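# Move long cardboard box from desk to far-aisle shelf

## Task

Pick up the long cardboard box lying on the desk and set it down on any shelf of the final shelving section at the far end of the aisle (either side of the aisle will do). It must rest directly on the shelf board, not on top of a carton, no part of it may overhang the shelf's front edge, and the robot must neither fall over nor be left tilted.

## Robot and tools

Robot: TidyBot++, a 0.54 m long, 0.50 m wide, 0.38 m tall mobile base on four powered casters, carrying one seven-joint arm with a two-finger gripper. The shoulder sits 0.12 m ahead of the base centre at 0.68 m height. Link lengths: upper arm 0.42 m, forearm 0.31 m, hand 0.31 m from wrist to the hand point. The arm begins folded, hand pointing down, wrist up to 0.08 m beyond the base front. Cameras: base_camera (fixed on the base, looking forward and down) and wrist_camera (fisheye, looks along the hand).

Frames: the base frame has its origin on the floor below the base centre, x ahead, y to the left, z upward, in metres. The odometry frame equals the base frame as it stood when the scene began; base_odometry reports x, y and heading (rad, left positive, -3.142 to 3.142) there, counted from wheel rotation only, so slip shows as travel and drift of a few cm builds up. base_tilt is in degrees, forward and right positive.

move: one action per call. Its parts run at once and may finish at different times.
- base: an object with any of translate_m (forward +, -2 to 2 m), strafe_m (left +, -2 to 2 m), rotate_rad (left/counter-clockwise +, -6.3 to 6.3 rad). All are offsets relative to the base's own axes when the command begins, not positions.
- joints: an object keyed by name with absolute angles in rad: joint_1_rad (any angle; positive turns the arm clockwise seen from above, opposite to heading), joint_2_rad shoulder -2.249 to 2.249 (0 = upper arm vertical, + leans forward), joint_3_rad any angle, joint_4_rad elbow -2.579 to 2.579 (negative bends forward when joint_3 is 3.14), joint_5_rad any angle, joint_6_rad wrist -2.099 to 2.099, joint_7_rad any angle (1.57 with hand down puts finger opening left-right), and gripper_pos 0 (open, ~85 mm gap) to 1 (closed). Unbounded joints take the short way round; turn in steps below half a revolution.
- target: one list of seven numbers, an absolute hand pose in the base frame: x, y, z in metres, then quaternion qw, qx, qy, qz, matching the hand_pose line (the centre of the closed finger pads; hand z axis points out along the fingers, fingers move along hand y). With target, joints may contain only gripper_pos.
- speeds: optional caps for this action: translate_m/strafe_m 0.05–0.5 m/s (give the cap under only one of them if both are used), rotate_rad 0.1–1.57 rad/s, gripper_pos 0.234–0.993 per s.
- min_time_s: 0.1–8 s, the shortest duration for the arm motions.
- cameras: list of base_camera, wrist_camera or all; [] for none.
- blocking: true (default) returns when everything is still; false returns in about half a second while motion continues.
A move with no action just reports state and images.

wait(seconds 0–10, cameras): lets time pass, returning early once earlier motions settle. stop(cameras): brakes everything still moving. zoom_image(camera, region [x0, y0, x1, y1] in pixels, at most 504 by 504): magnifies part of that camera's latest picture. finished_scene(scene: current scene number): ends the scene for good; the box must stay in place without the robot. Make no further calls after it in that reply.

Results: base_status, joint_status and hand_status read moving, done, off_target (resting away from target, maybe still pushing), not_followed (a self-collision check refused the arm targets; see cause:), or stops contact_stop, time_out, torque_fault, limit_stop_at_motor_heat. An uncommanded stop or refused call cancels the rest of that reply's move/wait/finished_scene calls. hand_target is where the hand would be with joints exactly at target; hand_pose is measured. motor_effort gives percent of maximum torque, peak in brackets. on_its_own lists unrequested robot actions. Watch for ARM HIT, MOTOR HOT and OVER-TEMPERATURE FAULT lines.

Practical notes: hand targets usually settle within about 3 cm; correct by adding (desired minus measured) to the last target. To hold still after a target, resend hand_target rather than hand_pose. A held load makes the arm droop; the same correction fixes it, and never command a joint to its current reading while loaded. A hand pointing down reaches at most about 0.94 m height, near the base only. Gripper: gap is roughly 85 x (1 - gripper_pos) mm; off_target on the gripper means it is squeezing an object; slower closing grips more gently. When a carried object lands on a surface, hand_pose stops descending while commands keep going lower, so watch effort and images.

Avoid: driving or turning while the arm is snagged above about 0.6 m (tipping), reaching far out over nearby furniture from folded, swinging a stretched arm sideways, ramming the desk or shelves (the arm never avoids obstacles and keeps pushing), hard grips on a box still resting on something, fast swings with the load, dropping or releasing the box while it moves, and long stretched-out holds that overheat motors. A blocked base keeps shoving until timeout; check odometry and images rather than trusting done. Thinking time lets running motions continue.

Each tool is called after "Request:" as name(argument=value, ...) on one line, values as JSON.

## Session

Request:
move()

Scene clock: 0.00 s.
Motor temperatures (°C): [36 30 33 29 45 42 49]
base_odometry: x=+0.000 y=+0.000 heading=+0.000
base_tilt: forward=+0.3 right=+0.5
base_status: not commanded
joint_positions: joint_1_rad=+0.037 joint_2_rad=-0.382 joint_3_rad=+3.108 joint_4_rad=-2.514 joint_5_rad=-0.009 joint_6_rad=-0.907 joint_7_rad=+1.615 gripper_pos=+0.000
joint_status: not commanded
motor_effort: joint_1_rad=+0 joint_2_rad=-1 joint_3_rad=+1 joint_4_rad=+13 joint_5_rad=+1 joint_6_rad=+1 joint_7_rad=+0
hand_pose: x=+0.2597 y=+0.0017 z=+0.5950 quat_wxyz=(+0.004, +0.999, +0.017, +0.051) (m; base frame)
hand_target: x=+0.2595 y=+0.0017 z=+0.5948 quat_wxyz=(+0.004, +0.999, +0.017, +0.051) (m; base frame)
hand_status: not commanded
pictures: base_camera, wrist_camera

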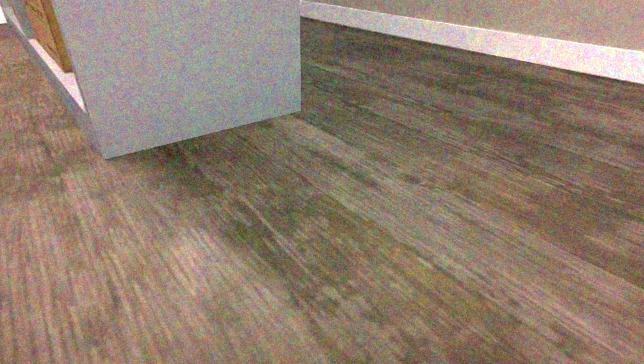

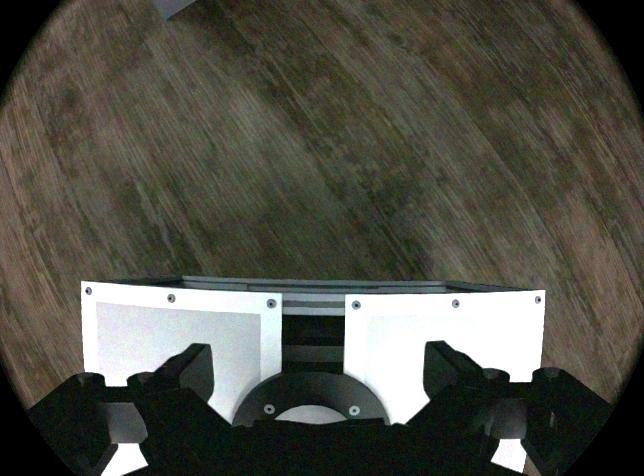

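Request:
move(joints={"joint_1_rad": 0.0, "joint_2_rad": -0.4, "joint_3_rad": 3.1416, "joint_4_rad": -2.1, "joint_5_rad": 0.0, "joint_6_rad": 0.25, "joint_7_rad": 1.5708}, cameras=["all"])

Request:
move(joints={"joint_1_rad": -0.9}, cameras=["all"])

Request:
move(joints={"joint_1_rad": -1.8}, cameras=["all"])

Request:
move(joints={"joint_1_rad": -2.7}, cameras=["all"])

Scene clock: 14.13 s.
move: done
base_odometry: x=+0.000 y=+0.000 heading=+0.000
base_tilt: forward=+0.3 right=+0.5
base_status: not commanded
joint_positions: joint_1_rad=+0.016 joint_2_rad=-0.388 joint_3_rad=+3.127 joint_4_rad=-2.132 joint_5_rad=-0.009 joint_6_rad=+0.188 joint_7_rad=+1.615 gripper_pos=+0.000
joint_status: all done
motor_effort: joint_1_rad=-1(2) joint_2_rad=-6(7) joint_3_rad=+1(1) joint_4_rad=+20(20) joint_5_rad=+0(2) joint_6_rad=+10(11) joint_7_rad=+0(1)
hand_pose: x=+0.5806 y=+0.0013 z=+1.0213 quat_wxyz=(+0.016, +0.702, +0.013, +0.712)
hand_target: x=+0.5759 y=+0.0013 z=+1.0664 quat_wxyz=(+0.000, +0.663, +0.000, +0.748)
hand_status: not commanded
pictures: base_camera, wrist_camera
wrist_camera: T_world_to_cam=[[-0.02456, -0.99906, 0.03585, -0.02266], [0.01658, -0.03626, -0.99921, 1.06781], [0.99956, -0.02395, 0.01746, -0.46385]] pos_world=[0.44538, 0.00498, 1.07587]

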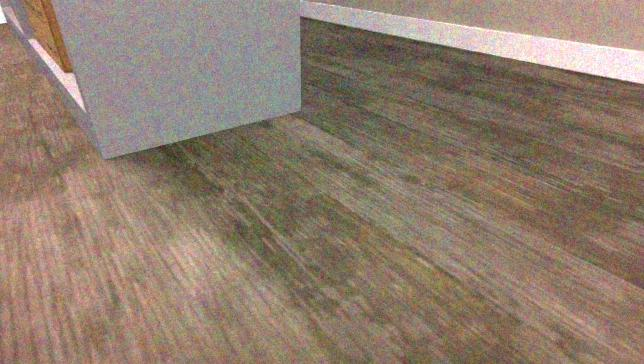

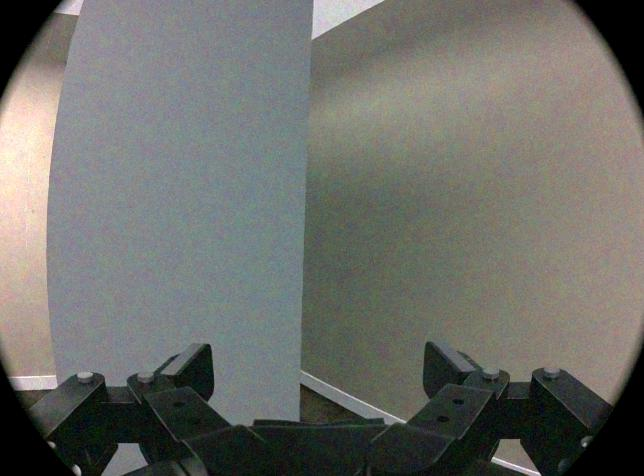

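Scene clock: 16.33 s.
move: done
base_odometry: x=+0.000 y=+0.000 heading=+0.000
base_tilt: forward=+0.3 right=+0.5
base_status: not commanded
joint_positions: joint_1_rad=-0.885 joint_2_rad=-0.388 joint_3_rad=+3.131 joint_4_rad=-2.132 joint_5_rad=-0.009 joint_6_rad=+0.190 joint_7_rad=+1.615 gripper_pos=+0.000
joint_status: all done
motor_effort: joint_1_rad=-1(2) joint_2_rad=-6(7) joint_3_rad=+1(1) joint_4_rad=+20(20) joint_5_rad=+1(2) joint_6_rad=+10(11) joint_7_rad=+0(1)
hand_pose: x=+0.4059 y=+0.3616 z=+1.0219 quat_wxyz=(-0.295, +0.627, +0.315, +0.649)
hand_target: x=+0.4020 y=+0.3588 z=+1.0664 quat_wxyz=(-0.326, +0.597, +0.288, +0.674)
hand_status: not commanded
pictures: base_camera, wrist_camera
wrist_camera: T_world_to_cam=[[0.76625, -0.64162, 0.03432, -0.11567], [0.03866, -0.00727, -0.99923, 1.06499], [0.64138, 0.76699, 0.01923, -0.42302]] pos_world=[0.31877, 0.25798, 1.07627]

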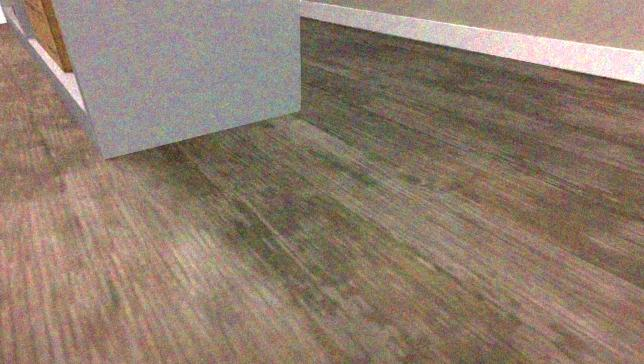

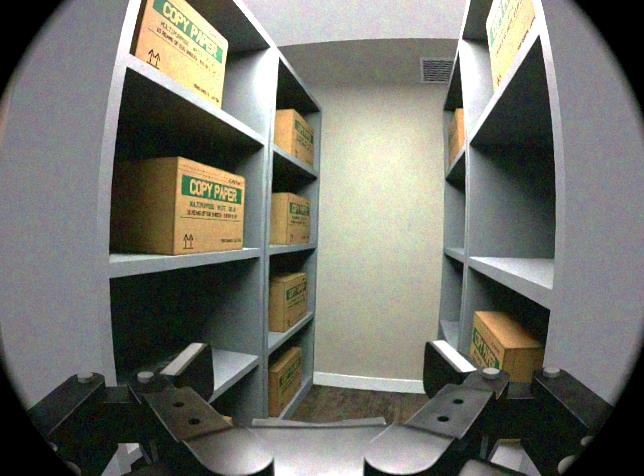

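Scene clock: 18.53 s.
move: done
base_odometry: x=+0.000 y=+0.000 heading=+0.000
base_tilt: forward=+0.3 right=+0.5
base_status: not commanded
joint_positions: joint_1_rad=-1.785 joint_2_rad=-0.388 joint_3_rad=+3.132 joint_4_rad=-2.132 joint_5_rad=-0.009 joint_6_rad=+0.190 joint_7_rad=+1.615 gripper_pos=+0.000
joint_status: all done
motor_effort: joint_1_rad=+0(2) joint_2_rad=-6(7) joint_3_rad=+0(1) joint_4_rad=+20(20) joint_5_rad=+1(2) joint_6_rad=+10(11) joint_7_rad=-1(1)
hand_pose: x=+0.0148 y=+0.4497 z=+1.0219 quat_wxyz=(-0.548, +0.428, +0.556, +0.456)
hand_target: x=+0.0139 y=+0.4447 z=+1.0664 quat_wxyz=(-0.586, +0.412, +0.519, +0.465)
hand_status: not commanded
pictures: base_camera, wrist_camera
wrist_camera: T_world_to_cam=[[0.97919, 0.2001, 0.03381, -0.14068], [0.02924, 0.02571, -0.99924, 1.06608], [-0.20081, 0.97944, 0.01933, -0.32287]] pos_world=[0.04174, 0.31697, 1.07627]

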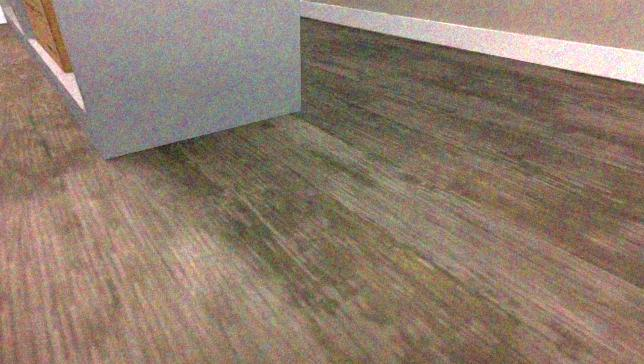

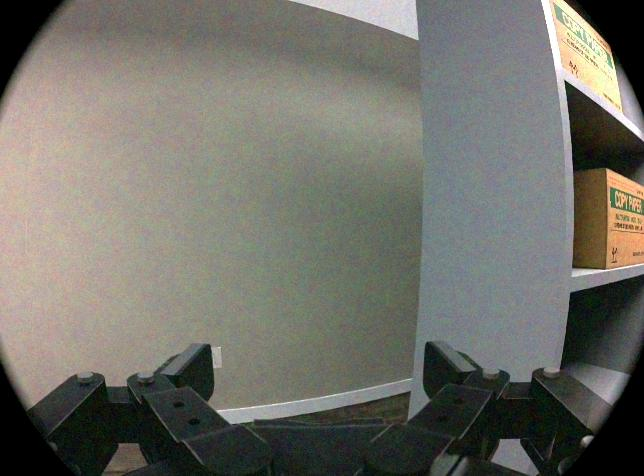

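Scene clock: 20.73 s.
move: done
base_odometry: x=+0.000 y=+0.000 heading=+0.000
base_tilt: forward=+0.3 right=+0.5
base_status: not commanded
joint_positions: joint_1_rad=-2.685 joint_2_rad=-0.388 joint_3_rad=+3.133 joint_4_rad=-2.132 joint_5_rad=-0.009 joint_6_rad=+0.190 joint_7_rad=+1.615 gripper_pos=+0.000
joint_status: all done
motor_effort: joint_1_rad=-1(2) joint_2_rad=-6(7) joint_3_rad=+1(1) joint_4_rad=+20(20) joint_5_rad=+1(2) joint_6_rad=+10(11) joint_7_rad=+0(1)
hand_pose: x=-0.2979 y=+0.1983 z=+1.0219 quat_wxyz=(-0.692, +0.143, +0.687, +0.172)
hand_target: x=-0.2947 y=+0.1941 z=+1.0664 quat_wxyz=(-0.730, +0.145, +0.647, +0.164)
hand_status: not commanded
pictures: base_camera, wrist_camera
wrist_camera: T_world_to_cam=[[0.45245, 0.89116, 0.03356, -0.07787], [-0.00205, 0.03867, -0.99925, 1.06981], [-0.89179, 0.45204, 0.01932, -0.24071]] pos_world=[-0.17724, 0.13684, 1.07627]

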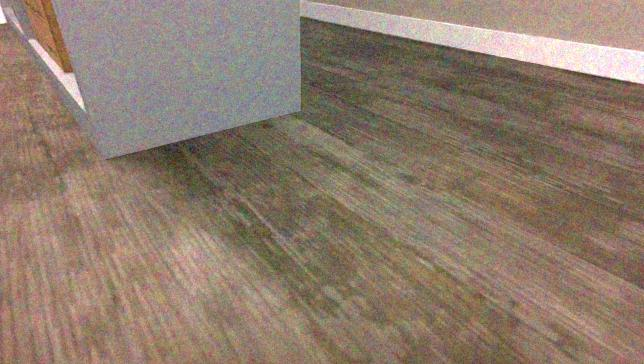

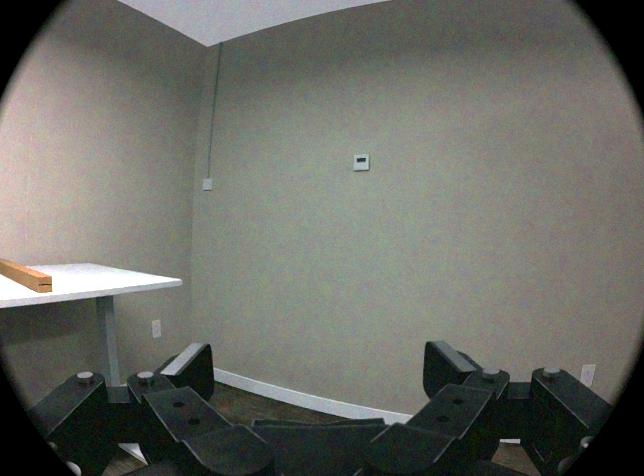

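Request:
move(joints={"joint_1_rad": -3.5}, cameras=["wrist_camera"])

Request:
move(joints={"joint_1_rad": -4.3}, cameras=["wrist_camera"])

Scene clock: 24.70 s.
move: done
base_odometry: x=+0.000 y=+0.000 heading=+0.000
base_tilt: forward=+0.3 right=+0.5
base_status: not commanded
joint_positions: joint_1_rad=-3.485 joint_2_rad=-0.388 joint_3_rad=+3.133 joint_4_rad=-2.132 joint_5_rad=-0.009 joint_6_rad=+0.190 joint_7_rad=+1.615 gripper_pos=+0.000
joint_status: all done
motor_effort: joint_1_rad=-1(2) joint_2_rad=-6(7) joint_3_rad=+0(1) joint_4_rad=+20(20) joint_5_rad=+1(2) joint_6_rad=+11(11) joint_7_rad=+0(1)
hand_pose: x=-0.3138 y=-0.1607 z=+1.0219 quat_wxyz=(-0.704, -0.135, +0.688, -0.111)
hand_target: x=-0.3084 y=-0.1615 z=+1.0664 quat_wxyz=(-0.737, -0.118, +0.653, -0.133)
hand_status: not commanded
wrist_camera: T_world_to_cam=[[-0.32368, 0.94558, 0.03343, 0.01466], [-0.02911, 0.02536, -0.99925, 1.07303], [-0.94572, -0.32441, 0.01932, -0.23427]] pos_world=[-0.18557, -0.11707, 1.07627]

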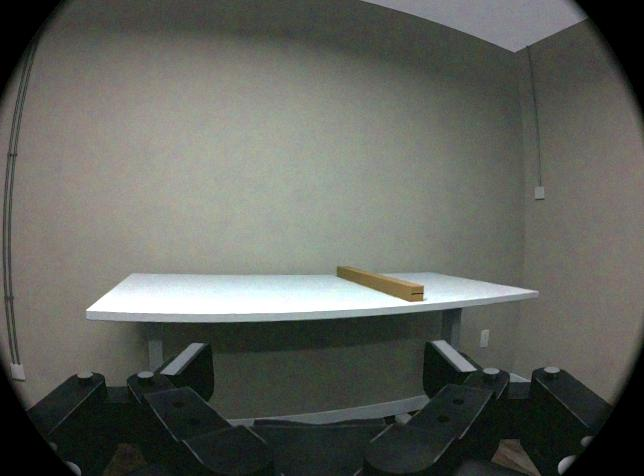

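Scene clock: 26.77 s.
move: done
base_odometry: x=+0.000 y=+0.000 heading=+0.000
base_tilt: forward=+0.3 right=+0.5
base_status: not commanded
joint_positions: joint_1_rad=-4.285 joint_2_rad=-0.388 joint_3_rad=+3.134 joint_4_rad=-2.132 joint_5_rad=-0.009 joint_6_rad=+0.190 joint_7_rad=+1.615 gripper_pos=+0.000
joint_status: all done
motor_effort: joint_1_rad=+0(2) joint_2_rad=-7(7) joint_3_rad=+1(1) joint_4_rad=+20(20) joint_5_rad=+0(2) joint_6_rad=+10(11) joint_7_rad=+0(1)
hand_pose: x=-0.0674 y=-0.4224 z=+1.0219 quat_wxyz=(-0.605, -0.392, +0.581, -0.376)
hand_target: x=-0.0629 y=-0.4192 z=+1.0664 quat_wxyz=(-0.626, -0.363, +0.555, -0.410)
hand_status: not commanded
wrist_camera: T_world_to_cam=[[-0.90372, 0.42684, 0.03331, 0.08377], [-0.03837, -0.00325, -0.99926, 1.07414], [-0.42641, -0.90432, 0.01932, -0.29608]] pos_world=[-0.00933, -0.30001, 1.07627]

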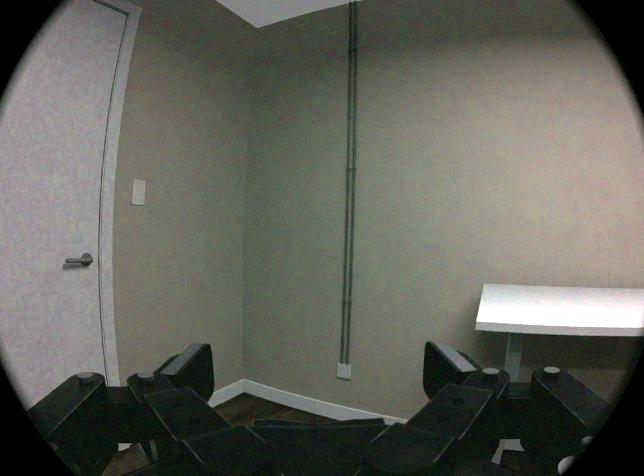

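Request:
move(joints={"joint_1_rad": 0.0}, base={"translate_m": -0.11, "strafe_m": 0.15, "rotate_rad": 0.63}, cameras=["all"])

Scene clock: 117.53 s.
move: done
base_odometry: x=-0.110 y=+0.150 heading=+0.630
base_tilt: forward=+0.3 right=+0.5
base_status: done
joint_positions: joint_1_rad=-6.268 joint_2_rad=-0.403 joint_3_rad=+3.136 joint_4_rad=-2.132 joint_5_rad=-0.009 joint_6_rad=+0.193 joint_7_rad=+1.615 gripper_pos=+0.000
joint_status: all done
motor_effort: joint_1_rad=-1(2) joint_2_rad=-6(9) joint_3_rad=+0(1) joint_4_rad=+20(21) joint_5_rad=+0(2) joint_6_rad=+10(11) joint_7_rad=+0(1)
hand_pose: x=+0.5756 y=-0.0031 z=+1.0296 quat_wxyz=(-0.017, -0.695, -0.009, -0.719)
hand_target: x=+0.5759 y=+0.0014 z=+1.0664 quat_wxyz=(+0.000, -0.663, +0.000, -0.748)
hand_status: not commanded
pictures: base_camera, wrist_camera
wrist_camera: T_world_to_cam=[[-0.03227, -0.99897, 0.03189, -0.01893], [0.03597, -0.03304, -0.99881, 1.06452], [0.99883, -0.03108, 0.037, -0.47883]] pos_world=[0.43937, 0.00138, 1.08156]

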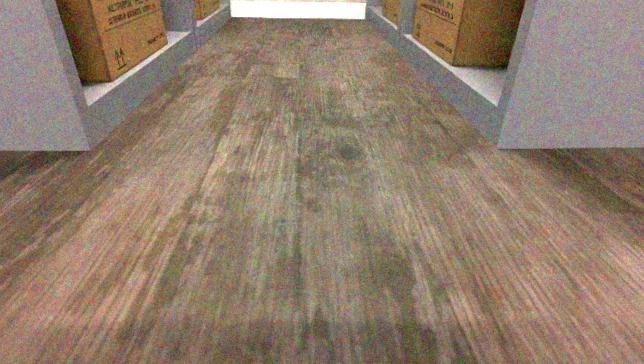

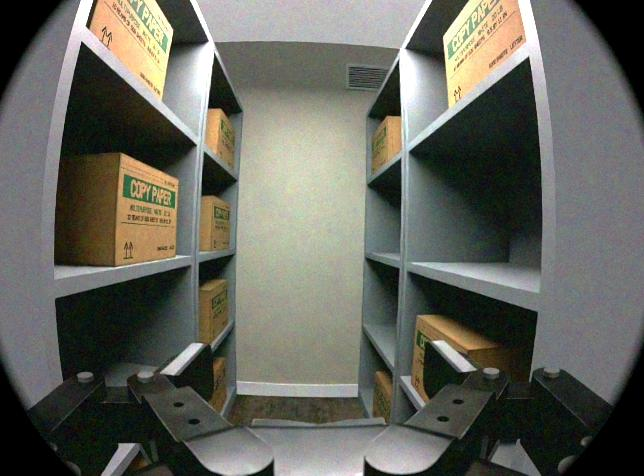

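Request:
move(joints={"joint_1_rad": 0.0, "joint_2_rad": -0.3, "joint_4_rad": -1.8, "joint_6_rad": -0.45}, base={"rotate_rad": -3.12}, cameras=["all"])

Scene clock: 216.73 s.
move: done
base_odometry: x=-0.110 y=+0.150 heading=-2.489
base_tilt: forward=+0.3 right=+0.5
base_status: done
joint_positions: joint_1_rad=-6.276 joint_2_rad=-0.303 joint_3_rad=+3.139 joint_4_rad=-1.842 joint_5_rad=-0.009 joint_6_rad=-0.408 joint_7_rad=+1.615 gripper_pos=+0.000
joint_status: all done
motor_effort: joint_1_rad=-1(2) joint_2_rad=-9(11) joint_3_rad=+0(3) joint_4_rad=+20(21) joint_5_rad=+1(2) joint_6_rad=+10(11) joint_7_rad=+0(1)
hand_pose: x=+0.5973 y=+0.0002 z=+0.9789 quat_wxyz=(-0.010, -0.827, -0.014, -0.562)
hand_target: x=+0.5974 y=+0.0014 z=+0.9908 quat_wxyz=(+0.000, -0.828, +0.000, -0.561)
hand_status: not commanded
pictures: base_camera, wrist_camera
wrist_camera: T_world_to_cam=[[-0.00833, -0.99933, 0.03552, -0.03121], [-0.36506, -0.03003, -0.9305, 1.18592], [0.93095, -0.02072, -0.36457, -0.06484]] pos_world=[0.49304, 0.00307, 1.08097]

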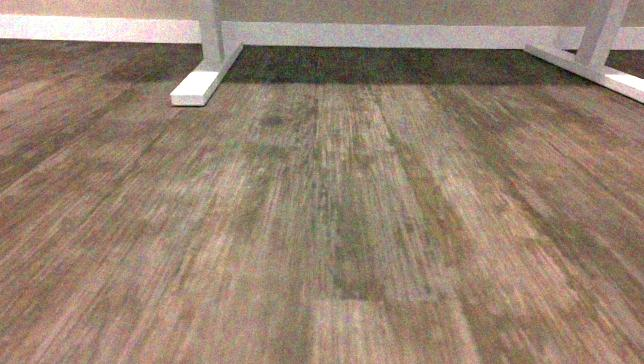

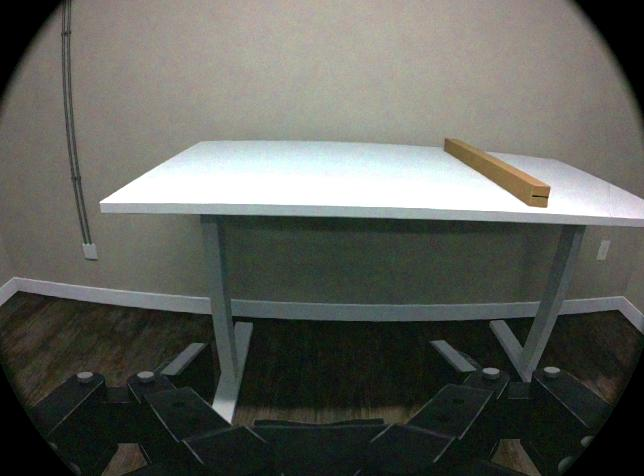

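Request:
zoom_image(camera="wrist_camera", region=[420, 120, 640, 240])

Scaled by 2.291.

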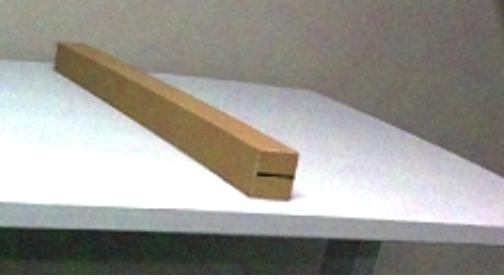

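Request:
zoom_image(camera="base_camera", region=[420, 0, 644, 160])

Scaled by 2.250.

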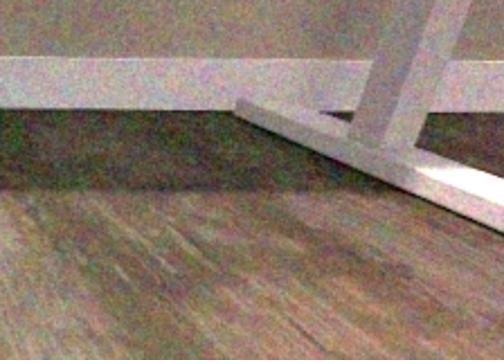

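Request:
move(base={"translate_m": 0.4, "strafe_m": -0.447, "rotate_rad": -0.075}, joints={"joint_7_rad": 1.5708}, cameras=["all"])

Request:
zoom_image(camera="wrist_camera", region=[200, 130, 440, 330])

Scene clock: 270.60 s.
move: done
base_odometry: x=-0.699 y=+0.263 heading=-2.565
base_tilt: forward=+0.3 right=+0.5
base_status: done
joint_positions: joint_1_rad=-6.280 joint_2_rad=-0.299 joint_3_rad=+3.142 joint_4_rad=-1.841 joint_5_rad=-0.009 joint_6_rad=-0.411 joint_7_rad=+1.615 gripper_pos=+0.000
joint_status: all done
motor_effort: joint_1_rad=+0(2) joint_2_rad=-9(12) joint_3_rad=+0(3) joint_4_rad=+20(21) joint_5_rad=+1(2) joint_6_rad=+9(10) joint_7_rad=-1(1)
hand_pose: x=+0.5982 y=+0.0008 z=+0.9770 quat_wxyz=(-0.009, -0.828, -0.014, -0.560)
hand_target: x=+0.5974 y=+0.0014 z=+0.9908 quat_wxyz=(+0.000, -0.828, +0.000, -0.561)
hand_status: not commanded
pictures: base_camera, wrist_camera
wrist_camera: T_world_to_cam=[[-0.00661, -0.99937, 0.03483, -0.03096], [-0.36994, -0.02991, -0.92858, 1.18548], [0.92903, -0.01902, -0.3695, -0.06039]] pos_world=[0.49445, 0.00337, 1.07957]

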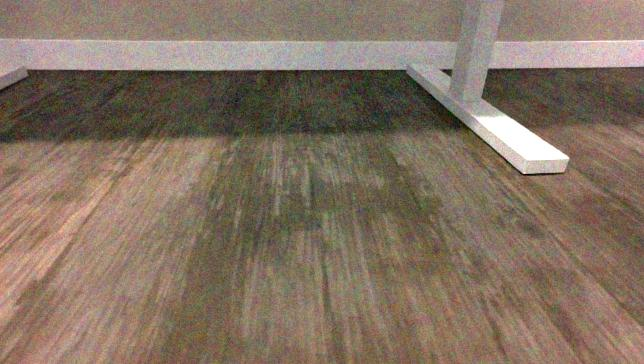

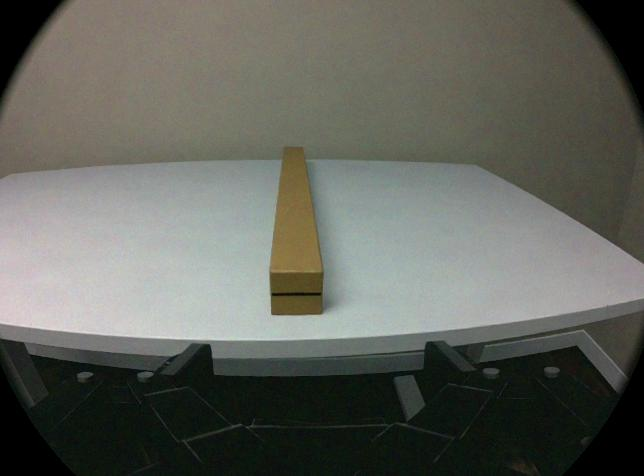

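Scaled by 2.100.

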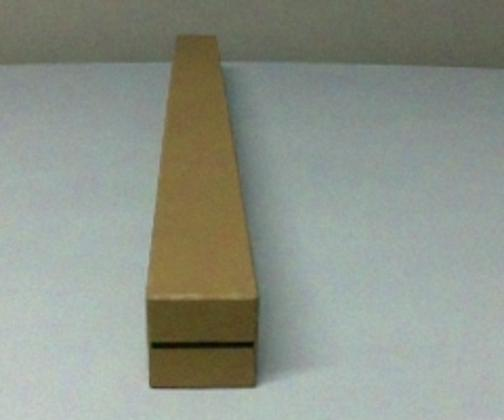

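Request:
move(joints={"joint_1_rad": 0.0, "joint_2_rad": 0.218, "joint_3_rad": 3.1416, "joint_4_rad": -0.712, "joint_5_rad": 0.0, "joint_6_rad": -1.688, "joint_7_rad": 1.5})

Request:
move(base={"translate_m": 0.35, "strafe_m": -0.004, "rotate_rad": 0.055}, cameras=["all"])

Scene clock: 313.50 s.
move: done
base_odometry: x=-0.699 y=+0.263 heading=-2.565
base_tilt: forward=+0.3 right=+0.5
base_status: not commanded
joint_positions: joint_1_rad=-6.280 joint_2_rad=+0.201 joint_3_rad=+3.142 joint_4_rad=-0.751 joint_5_rad=-0.009 joint_6_rad=-1.645 joint_7_rad=+1.572 gripper_pos=+0.000
joint_status: all done
motor_effort: joint_1_rad=-1(2) joint_2_rad=-20(21) joint_3_rad=+0(1) joint_4_rad=+15(21) joint_5_rad=+1(2) joint_6_rad=+6(11) joint_7_rad=+0(2)
hand_pose: x=+0.6202 y=+0.0024 z=+1.0103 quat_wxyz=(+0.004, -0.963, +0.000, -0.269)
hand_target: x=+0.6176 y=+0.0013 z=+1.0110 quat_wxyz=(+0.009, -0.965, +0.034, -0.259)
hand_status: not commanded
pictures: none

Scene clock: 315.43 s.
move: done
base_odometry: x=-0.995 y=+0.075 heading=-2.509
base_tilt: forward=+0.3 right=+0.5
base_status: done
joint_positions: joint_1_rad=-6.287 joint_2_rad=+0.224 joint_3_rad=+3.140 joint_4_rad=-0.747 joint_5_rad=-0.009 joint_6_rad=-1.651 joint_7_rad=+1.572 gripper_pos=+0.000
joint_status: not commanded
motor_effort: joint_1_rad=+0(3) joint_2_rad=-21(24) joint_3_rad=+0(2) joint_4_rad=+15(16) joint_5_rad=+1(2) joint_6_rad=+6(7) joint_7_rad=+0(1)
hand_pose: x=+0.6265 y=+0.0069 z=+0.9991 quat_wxyz=(+0.005, -0.966, -0.005, -0.257)
hand_target: x=+0.6176 y=+0.0013 z=+1.0110 quat_wxyz=(+0.009, -0.965, +0.034, -0.259)
hand_status: not commanded
pictures: base_camera, wrist_camera
wrist_camera: T_world_to_cam=[[-0.00175, -0.99997, 0.00722, -0.00085], [-0.86688, -0.00208, -0.49851, 1.09814], [0.49851, -0.00714, -0.86686, 0.68821]] pos_world=[0.60888, 0.00634, 1.14402]

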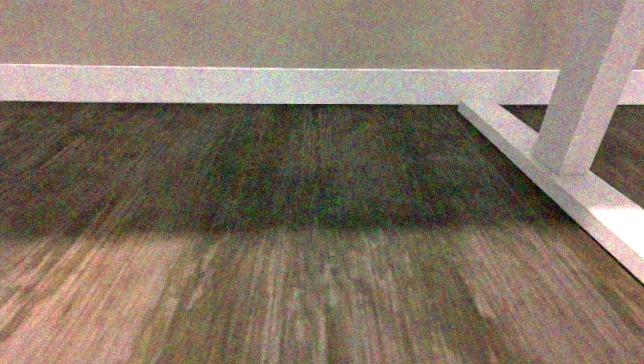

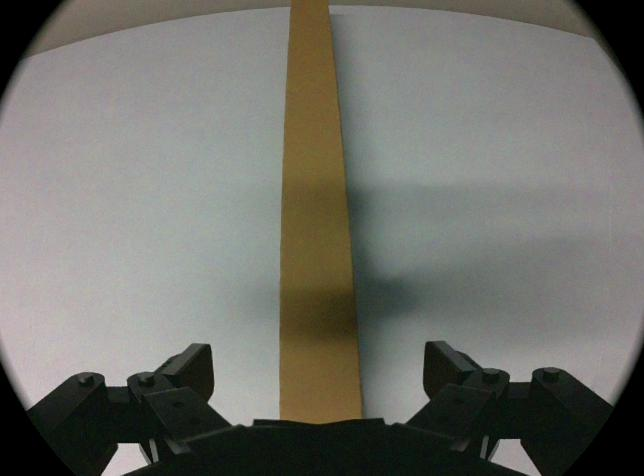

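Request:
move(base={"translate_m": 0.105, "strafe_m": -0.0106, "rotate_rad": 0.027}, speeds={"translate_m": 0.15})

Request:
move(joints={"joint_2_rad": 0.222, "joint_4_rad": -0.852, "joint_6_rad": -1.548}, min_time_s=1.5, cameras=["all"])

Scene clock: 338.80 s.
move: done
base_odometry: x=-1.086 y=+0.021 heading=-2.481
base_tilt: forward=+0.4 right=+0.5
base_status: done
joint_positions: joint_1_rad=-6.287 joint_2_rad=+0.224 joint_3_rad=+3.139 joint_4_rad=-0.747 joint_5_rad=-0.009 joint_6_rad=-1.653 joint_7_rad=+1.572 gripper_pos=+0.000
joint_status: not commanded
motor_effort: joint_1_rad=-1(3) joint_2_rad=-21(24) joint_3_rad=+0(2) joint_4_rad=+15(16) joint_5_rad=+0(2) joint_6_rad=+6(6) joint_7_rad=+0(1)
hand_pose: x=+0.6260 y=+0.0073 z=+0.9991 quat_wxyz=(+0.005, -0.967, -0.005, -0.256)
hand_target: x=+0.6176 y=+0.0013 z=+1.0110 quat_wxyz=(+0.009, -0.965, +0.034, -0.259)
hand_status: not commanded
pictures: none

Scene clock: 340.60 s.
move: done
base_odometry: x=-1.086 y=+0.021 heading=-2.481
base_tilt: forward=+0.3 right=+0.5
base_status: not commanded
joint_positions: joint_1_rad=-6.287 joint_2_rad=+0.224 joint_3_rad=+3.139 joint_4_rad=-0.820 joint_5_rad=-0.009 joint_6_rad=-1.600 joint_7_rad=+1.572 gripper_pos=+0.000
joint_status: all done
motor_effort: joint_1_rad=+0(1) joint_2_rad=-21(22) joint_3_rad=+0(0) joint_4_rad=+16(17) joint_5_rad=+1(2) joint_6_rad=+5(7) joint_7_rad=+0(1)
hand_pose: x=+0.6329 y=+0.0074 z=+0.9766 quat_wxyz=(+0.005, -0.969, -0.005, -0.246)
hand_target: x=+0.6426 y=+0.0013 z=+0.9719 quat_wxyz=(+0.009, -0.966, +0.034, -0.257)
hand_status: not commanded
pictures: base_camera, wrist_camera
wrist_camera: T_world_to_cam=[[-0.00115, -0.99997, 0.00705, -0.00035], [-0.8772, -0.00237, -0.48013, 1.08108], [0.48013, -0.00673, -0.87717, 0.68715]] pos_world=[0.61839, 0.00684, 1.12181]

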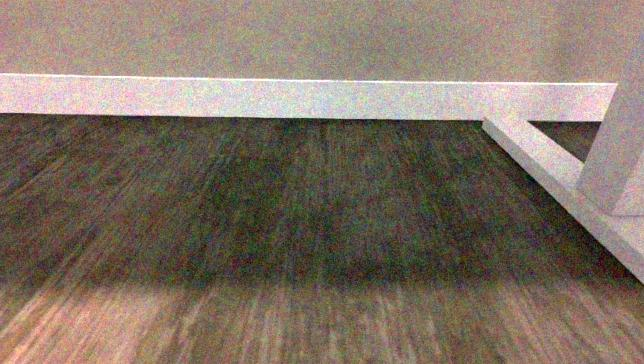

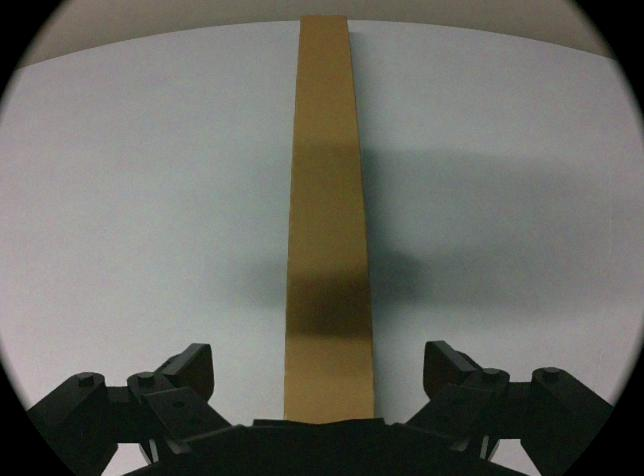

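Request:
move(base={"strafe_m": -0.008}, speeds={"strafe_m": 0.05})

Request:
move(joints={"joint_2_rad": 0.178, "joint_4_rad": -1.05, "joint_6_rad": -1.365}, min_time_s=2.0, cameras=["wrist_camera"])

Scene clock: 357.57 s.
move: done
base_odometry: x=-1.091 y=+0.028 heading=-2.481
base_tilt: forward=+0.4 right=+0.5
base_status: done
joint_positions: joint_1_rad=-6.285 joint_2_rad=+0.224 joint_3_rad=+3.140 joint_4_rad=-0.820 joint_5_rad=-0.009 joint_6_rad=-1.599 joint_7_rad=+1.572 gripper_pos=+0.000
joint_status: not commanded
motor_effort: joint_1_rad=-1(2) joint_2_rad=-21(23) joint_3_rad=+0(2) joint_4_rad=+16(16) joint_5_rad=+1(2) joint_6_rad=+5(6) joint_7_rad=-1(1)
hand_pose: x=+0.6330 y=+0.0061 z=+0.9767 quat_wxyz=(+0.005, -0.969, -0.003, -0.247)
hand_target: x=+0.6426 y=+0.0013 z=+0.9719 quat_wxyz=(+0.009, -0.966, +0.034, -0.257)
hand_status: not commanded
pictures: none

Scene clock: 359.87 s.
move: done
base_odometry: x=-1.091 y=+0.028 heading=-2.481
base_tilt: forward=+0.4 right=+0.5
base_status: not commanded
joint_positions: joint_1_rad=-6.285 joint_2_rad=+0.208 joint_3_rad=+3.140 joint_4_rad=-1.016 joint_5_rad=-0.009 joint_6_rad=-1.418 joint_7_rad=+1.572 gripper_pos=+0.000
joint_status: all done
motor_effort: joint_1_rad=-1(1) joint_2_rad=-22(22) joint_3_rad=+0(0) joint_4_rad=+17(18) joint_5_rad=+1(2) joint_6_rad=+6(7) joint_7_rad=-1(1)
hand_pose: x=+0.6507 y=+0.0061 z=+0.9268 quat_wxyz=(+0.005, -0.969, -0.003, -0.247)
hand_target: x=+0.6519 y=+0.0013 z=+0.9360 quat_wxyz=(+0.010, -0.962, +0.034, -0.271)
hand_status: not commanded
wrist_camera: T_world_to_cam=[[-0.00535, -0.99996, 0.00639, 0.00209], [-0.87663, 0.00161, -0.48116, 1.07333], [0.48113, -0.00818, -0.87661, 0.63378]] pos_world=[0.636, 0.00554, 1.07201]

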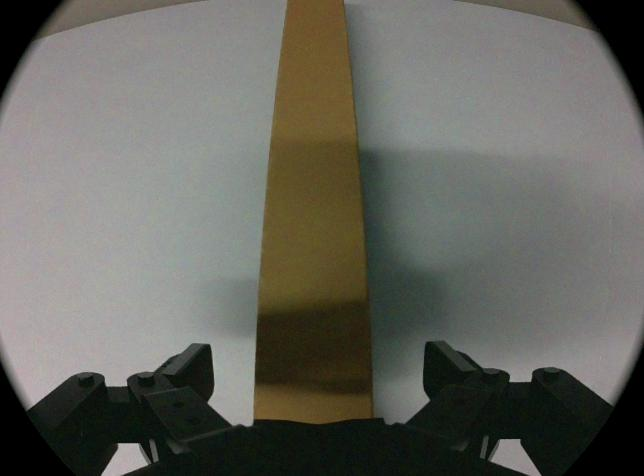

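Request:
move(joints={"joint_4_rad": -1.092, "joint_6_rad": -1.324}, min_time_s=1.5, cameras=["wrist_camera"])

Scene clock: 367.67 s.
move: done
base_odometry: x=-1.091 y=+0.028 heading=-2.481
base_tilt: forward=+0.3 right=+0.5
base_status: not commanded
joint_positions: joint_1_rad=-6.285 joint_2_rad=+0.208 joint_3_rad=+3.140 joint_4_rad=-1.057 joint_5_rad=-0.009 joint_6_rad=-1.376 joint_7_rad=+1.572 gripper_pos=+0.000
joint_status: all done
motor_effort: joint_1_rad=-1(1) joint_2_rad=-22(22) joint_3_rad=+0(0) joint_4_rad=+17(18) joint_5_rad=+1(2) joint_6_rad=+5(6) joint_7_rad=-1(1)
hand_pose: x=+0.6548 y=+0.0061 z=+0.9150 quat_wxyz=(+0.005, -0.969, -0.002, -0.248)
hand_target: x=+0.6558 y=+0.0013 z=+0.9233 quat_wxyz=(+0.010, -0.962, +0.034, -0.270)
hand_status: not commanded
wrist_camera: T_world_to_cam=[[-0.00566, -0.99996, 0.00633, 0.00245], [-0.87614, 0.00191, -0.48206, 1.0718], [0.48203, -0.00828, -0.87612, 0.62041]] pos_world=[0.64, 0.00554, 1.06021]

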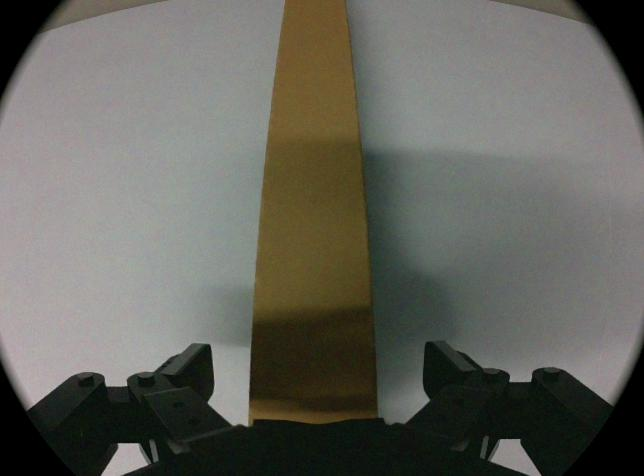

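Request:
move(joints={"joint_4_rad": -1.12, "joint_6_rad": -1.296}, min_time_s=1.0, cameras=["wrist_camera"])

Scene clock: 382.70 s.
move: done
base_odometry: x=-1.091 y=+0.028 heading=-2.481
base_tilt: forward=+0.3 right=+0.5
base_status: not commanded
joint_positions: joint_1_rad=-6.285 joint_2_rad=+0.207 joint_3_rad=+3.140 joint_4_rad=-1.085 joint_5_rad=-0.009 joint_6_rad=-1.348 joint_7_rad=+1.572 gripper_pos=+0.000
joint_status: all done
motor_effort: joint_1_rad=-1(1) joint_2_rad=-22(22) joint_3_rad=+0(0) joint_4_rad=+17(18) joint_5_rad=+1(1) joint_6_rad=+5(7) joint_7_rad=+0(1)
hand_pose: x=+0.6573 y=+0.0061 z=+0.9068 quat_wxyz=(+0.005, -0.969, -0.002, -0.248)
hand_target: x=+0.6583 y=+0.0013 z=+0.9149 quat_wxyz=(+0.010, -0.962, +0.034, -0.270)
hand_status: not commanded
wrist_camera: T_world_to_cam=[[-0.00593, -0.99996, 0.00619, 0.00284], [-0.87596, 0.00221, -0.48237, 1.07011], [0.48234, -0.00828, -0.87595, 0.61161]] pos_world=[0.6424, 0.00554, 1.05191]

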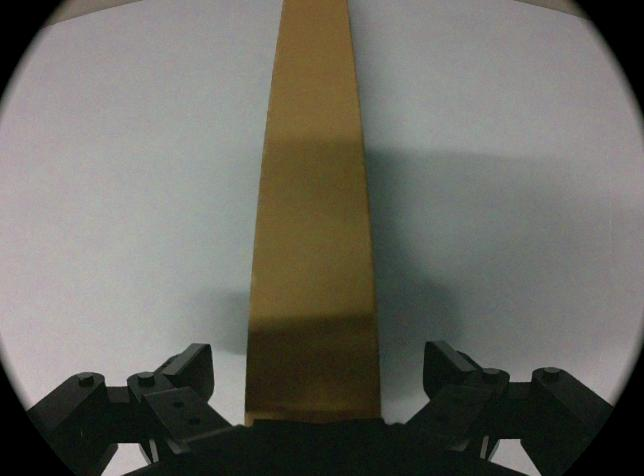

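Request:
move(joints={"joint_4_rad": -1.155, "joint_6_rad": -1.262}, min_time_s=1.0, cameras=["wrist_camera"])

Scene clock: 388.23 s.
move: done
base_odometry: x=-1.091 y=+0.028 heading=-2.481
base_tilt: forward=+0.3 right=+0.5
base_status: not commanded
joint_positions: joint_1_rad=-6.285 joint_2_rad=+0.207 joint_3_rad=+3.140 joint_4_rad=-1.120 joint_5_rad=-0.009 joint_6_rad=-1.314 joint_7_rad=+1.572 gripper_pos=+0.000
joint_status: all done
motor_effort: joint_1_rad=+0(1) joint_2_rad=-22(22) joint_3_rad=+0(0) joint_4_rad=+17(18) joint_5_rad=+0(2) joint_6_rad=+5(7) joint_7_rad=+0(1)
hand_pose: x=+0.6598 y=+0.0061 z=+0.8961 quat_wxyz=(+0.005, -0.969, -0.002, -0.247)
hand_target: x=+0.6608 y=+0.0013 z=+0.9041 quat_wxyz=(+0.010, -0.962, +0.034, -0.270)
hand_status: not commanded
wrist_camera: T_world_to_cam=[[-0.00624, -0.99996, 0.00614, 0.00317], [-0.87635, 0.00251, -0.48166, 1.06679], [0.48163, -0.00839, -0.87634, 0.60193]] pos_world=[0.645, 0.00554, 1.04131]

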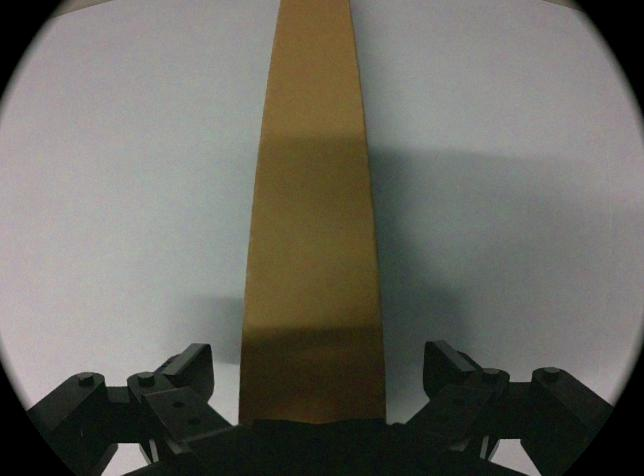

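Request:
move(joints={"gripper_pos": 0.40}, speeds={"gripper_pos": 0.234}, cameras=["wrist_camera"])

Scene clock: 397.30 s.
move: done
base_odometry: x=-1.091 y=+0.028 heading=-2.481
base_tilt: forward=+0.3 right=+0.5
base_status: not commanded
joint_positions: joint_1_rad=-6.285 joint_2_rad=+0.207 joint_3_rad=+3.140 joint_4_rad=-1.120 joint_5_rad=-0.009 joint_6_rad=-1.314 joint_7_rad=+1.572 gripper_pos=+0.399
joint_status: all done
motor_effort: joint_1_rad=-1(1) joint_2_rad=-22(22) joint_3_rad=+0(0) joint_4_rad=+17(18) joint_5_rad=+1(2) joint_6_rad=+5(6) joint_7_rad=-1(1)
hand_pose: x=+0.6599 y=+0.0061 z=+0.8962 quat_wxyz=(+0.005, -0.969, -0.002, -0.248)
hand_target: x=+0.6608 y=+0.0013 z=+0.9041 quat_wxyz=(+0.010, -0.962, +0.034, -0.270)
hand_status: not commanded
wrist_camera: T_world_to_cam=[[-0.00624, -0.99996, 0.00614, 0.00317], [-0.87614, 0.00251, -0.48205, 1.06711], [0.48202, -0.00839, -0.87612, 0.60154]] pos_world=[0.645, 0.00554, 1.04141]

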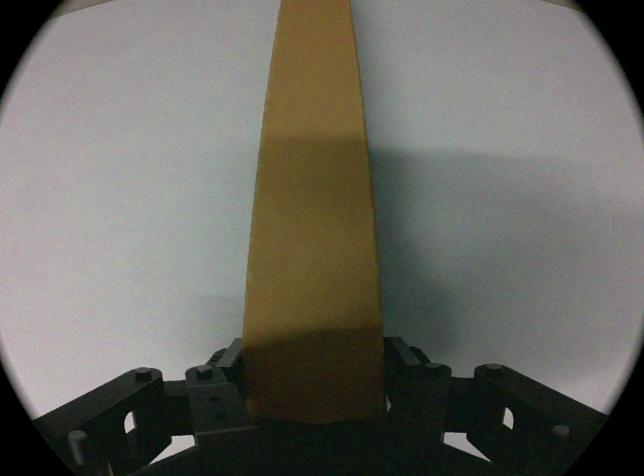

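Request:
move(joints={"gripper_pos": 0.42}, speeds={"gripper_pos": 0.234}, cameras=["wrist_camera"])

Request:
move(joints={"gripper_pos": 0.435}, speeds={"gripper_pos": 0.234}, cameras=["wrist_camera"])

Scene clock: 402.10 s.
move: done
base_odometry: x=-1.091 y=+0.028 heading=-2.481
base_tilt: forward=+0.3 right=+0.5
base_status: not commanded
joint_positions: joint_1_rad=-6.285 joint_2_rad=+0.207 joint_3_rad=+3.140 joint_4_rad=-1.121 joint_5_rad=-0.009 joint_6_rad=-1.313 joint_7_rad=+1.572 gripper_pos=+0.419
joint_status: all done
motor_effort: joint_1_rad=+0(1) joint_2_rad=-22(22) joint_3_rad=+0(1) joint_4_rad=+17(18) joint_5_rad=+1(1) joint_6_rad=+6(6) joint_7_rad=+0(1)
hand_pose: x=+0.6599 y=+0.0061 z=+0.8964 quat_wxyz=(+0.005, -0.969, -0.002, -0.248)
hand_target: x=+0.6608 y=+0.0013 z=+0.9041 quat_wxyz=(+0.010, -0.962, +0.034, -0.270)
hand_status: not commanded
wrist_camera: T_world_to_cam=[[-0.00624, -0.99996, 0.00613, 0.00318], [-0.87579, 0.00251, -0.48268, 1.06755], [0.48265, -0.00839, -0.87577, 0.601]] pos_world=[0.6449, 0.00554, 1.04161]

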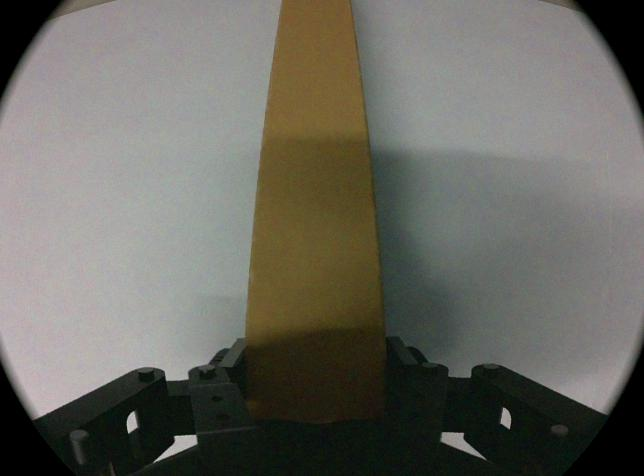

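Scene clock: 402.77 s.
move: done
base_odometry: x=-1.091 y=+0.028 heading=-2.481
base_tilt: forward=+0.3 right=+0.5
base_status: not commanded
joint_positions: joint_1_rad=-6.285 joint_2_rad=+0.206 joint_3_rad=+3.140 joint_4_rad=-1.121 joint_5_rad=-0.009 joint_6_rad=-1.313 joint_7_rad=+1.572 gripper_pos=+0.435
joint_status: all done
motor_effort: joint_1_rad=+0(1) joint_2_rad=-22(22) joint_3_rad=+0(0) joint_4_rad=+17(18) joint_5_rad=+1(2) joint_6_rad=+5(6) joint_7_rad=-2(2)
hand_pose: x=+0.6599 y=+0.0061 z=+0.8966 quat_wxyz=(+0.005, -0.969, -0.002, -0.248)
hand_target: x=+0.6608 y=+0.0013 z=+0.9041 quat_wxyz=(+0.010, -0.962, +0.034, -0.270)
hand_status: not commanded
wrist_camera: T_world_to_cam=[[-0.00625, -0.99996, 0.00613, 0.00318], [-0.87553, 0.00251, -0.48315, 1.06792], [0.48312, -0.00839, -0.87552, 0.60052]] pos_world=[0.6449, 0.00554, 1.04171]

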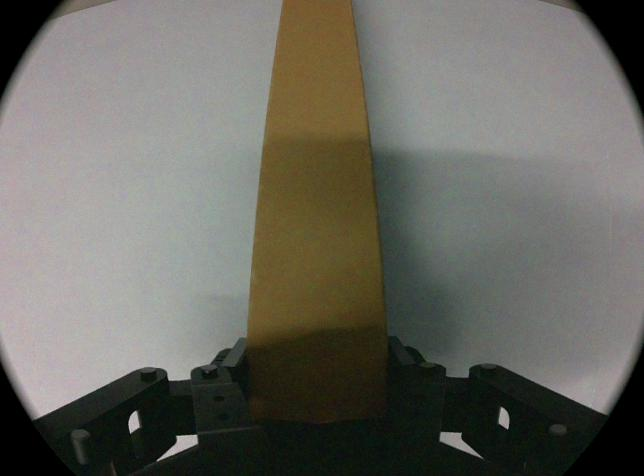

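Request:
move(joints={"gripper_pos": 0.447}, speeds={"gripper_pos": 0.234}, cameras=["wrist_camera"])

Request:
move(joints={"gripper_pos": 0.46}, speeds={"gripper_pos": 0.234}, cameras=["wrist_camera"])

Scene clock: 408.83 s.
move: done
base_odometry: x=-1.091 y=+0.028 heading=-2.481
base_tilt: forward=+0.4 right=+0.5
base_status: not commanded
joint_positions: joint_1_rad=-6.285 joint_2_rad=+0.206 joint_3_rad=+3.140 joint_4_rad=-1.121 joint_5_rad=-0.009 joint_6_rad=-1.313 joint_7_rad=+1.571 gripper_pos=+0.446
joint_status: all done
motor_effort: joint_1_rad=-1(1) joint_2_rad=-22(22) joint_3_rad=+0(0) joint_4_rad=+17(17) joint_5_rad=+1(2) joint_6_rad=+6(6) joint_7_rad=+0(1)
hand_pose: x=+0.6599 y=+0.0061 z=+0.8967 quat_wxyz=(+0.005, -0.969, -0.002, -0.248)
hand_target: x=+0.6608 y=+0.0013 z=+0.9041 quat_wxyz=(+0.010, -0.962, +0.034, -0.270)
hand_status: not commanded
wrist_camera: T_world_to_cam=[[-0.00642, -0.99996, 0.00604, 0.0034], [-0.87543, 0.00271, -0.48335, 1.0681], [0.48331, -0.00839, -0.87541, 0.60037]] pos_world=[0.6449, 0.00554, 1.04181]

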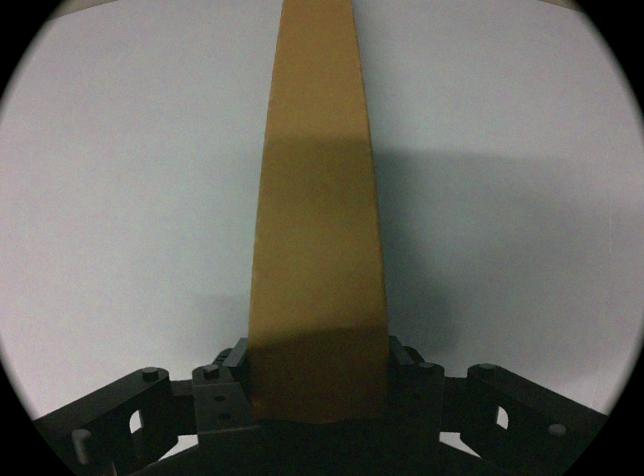

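Scene clock: 409.90 s.
move: done
base_odometry: x=-1.091 y=+0.028 heading=-2.481
base_tilt: forward=+0.3 right=+0.5
base_status: not commanded
joint_positions: joint_1_rad=-6.285 joint_2_rad=+0.206 joint_3_rad=+3.140 joint_4_rad=-1.121 joint_5_rad=-0.009 joint_6_rad=-1.313 joint_7_rad=+1.571 gripper_pos=+0.456
joint_status: all done
motor_effort: joint_1_rad=+0(1) joint_2_rad=-22(22) joint_3_rad=+0(0) joint_4_rad=+17(18) joint_5_rad=+1(2) joint_6_rad=+6(6) joint_7_rad=+0(1)
hand_pose: x=+0.6599 y=+0.0061 z=+0.8968 quat_wxyz=(+0.005, -0.969, -0.002, -0.248)
hand_target: x=+0.6608 y=+0.0013 z=+0.9041 quat_wxyz=(+0.010, -0.962, +0.034, -0.270)
hand_status: not commanded
wrist_camera: T_world_to_cam=[[-0.00651, -0.99996, 0.00599, 0.0034], [-0.8753, 0.00281, -0.48358, 1.06827], [0.48355, -0.00839, -0.87528, 0.6003]] pos_world=[0.6448, 0.00544, 1.04201]

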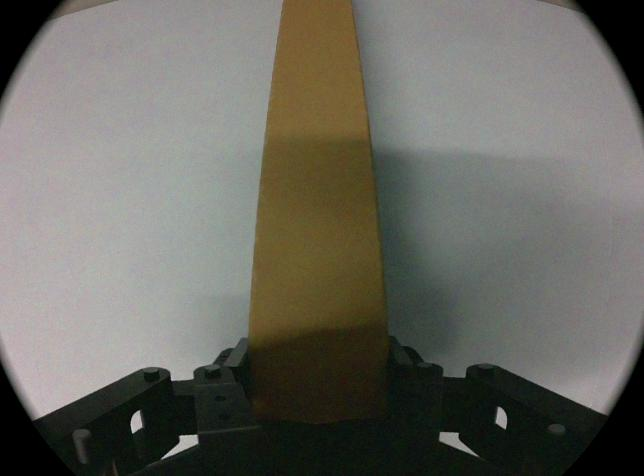

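Request:
move(joints={"gripper_pos": 0.467}, speeds={"gripper_pos": 0.234})

Scene clock: 415.47 s.
move: done
base_odometry: x=-1.091 y=+0.028 heading=-2.481
base_tilt: forward=+0.3 right=+0.5
base_status: not commanded
joint_positions: joint_1_rad=-6.285 joint_2_rad=+0.206 joint_3_rad=+3.140 joint_4_rad=-1.121 joint_5_rad=-0.009 joint_6_rad=-1.313 joint_7_rad=+1.571 gripper_pos=+0.464
joint_status: all done
motor_effort: joint_1_rad=-1(1) joint_2_rad=-22(22) joint_3_rad=+0(0) joint_4_rad=+17(17) joint_5_rad=+1(2) joint_6_rad=+5(6) joint_7_rad=+1(1)
hand_pose: x=+0.6598 y=+0.0061 z=+0.8969 quat_wxyz=(+0.005, -0.969, -0.002, -0.248)
hand_target: x=+0.6608 y=+0.0013 z=+0.9041 quat_wxyz=(+0.010, -0.962, +0.034, -0.270)
hand_status: not commanded
pictures: none

Request:
move(joints={"gripper_pos": 0.475}, speeds={"gripper_pos": 0.234})

Scene clock: 418.43 s.
move: done
base_odometry: x=-1.091 y=+0.028 heading=-2.481
base_tilt: forward=+0.3 right=+0.5
base_status: not commanded
joint_positions: joint_1_rad=-6.285 joint_2_rad=+0.206 joint_3_rad=+3.140 joint_4_rad=-1.121 joint_5_rad=-0.009 joint_6_rad=-1.313 joint_7_rad=+1.571 gripper_pos=+0.472
joint_status: all done
motor_effort: joint_1_rad=-1(1) joint_2_rad=-22(22) joint_3_rad=+0(0) joint_4_rad=+17(17) joint_5_rad=+0(2) joint_6_rad=+5(6) joint_7_rad=+0(1)
hand_pose: x=+0.6598 y=+0.0061 z=+0.8971 quat_wxyz=(+0.005, -0.969, -0.002, -0.249)
hand_target: x=+0.6608 y=+0.0013 z=+0.9041 quat_wxyz=(+0.010, -0.962, +0.034, -0.270)
hand_status: not commanded
pictures: none

Request:
move(joints={"gripper_pos": 0.488}, speeds={"gripper_pos": 0.234}, cameras=["wrist_camera"])

Scene clock: 420.97 s.
move: off_target
base_odometry: x=-1.091 y=+0.028 heading=-2.481
base_tilt: forward=+0.4 right=+0.5
base_status: not commanded
joint_positions: joint_1_rad=-6.285 joint_2_rad=+0.205 joint_3_rad=+3.140 joint_4_rad=-1.121 joint_5_rad=-0.009 joint_6_rad=-1.313 joint_7_rad=+1.571 gripper_pos=+0.476
joint_status: gripper_pos off_target (ended at +0.476, target +0.488)
motor_effort: joint_1_rad=-1(1) joint_2_rad=-22(22) joint_3_rad=+0(0) joint_4_rad=+17(18) joint_5_rad=+1(2) joint_6_rad=+5(6) joint_7_rad=+0(1)
hand_pose: x=+0.6597 y=+0.0061 z=+0.8971 quat_wxyz=(+0.005, -0.969, -0.002, -0.249)
hand_target: x=+0.6608 y=+0.0013 z=+0.9041 quat_wxyz=(+0.010, -0.962, +0.034, -0.270)
hand_status: not commanded
wrist_camera: T_world_to_cam=[[-0.00652, -0.99996, 0.00598, 0.00341], [-0.87504, 0.00281, -0.48405, 1.06851], [0.48401, -0.00839, -0.87502, 0.60001]] pos_world=[0.6446, 0.00544, 1.04221]

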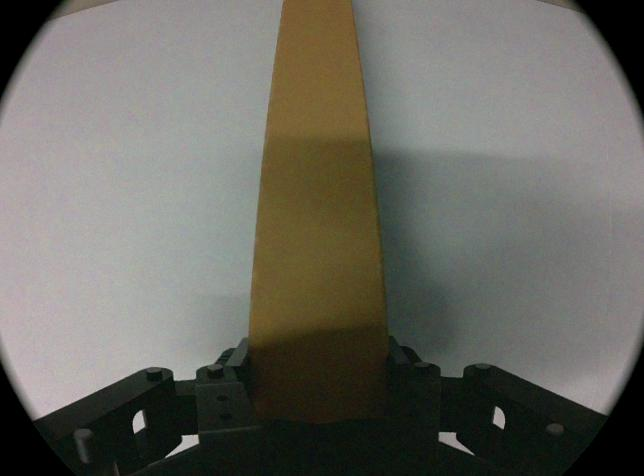

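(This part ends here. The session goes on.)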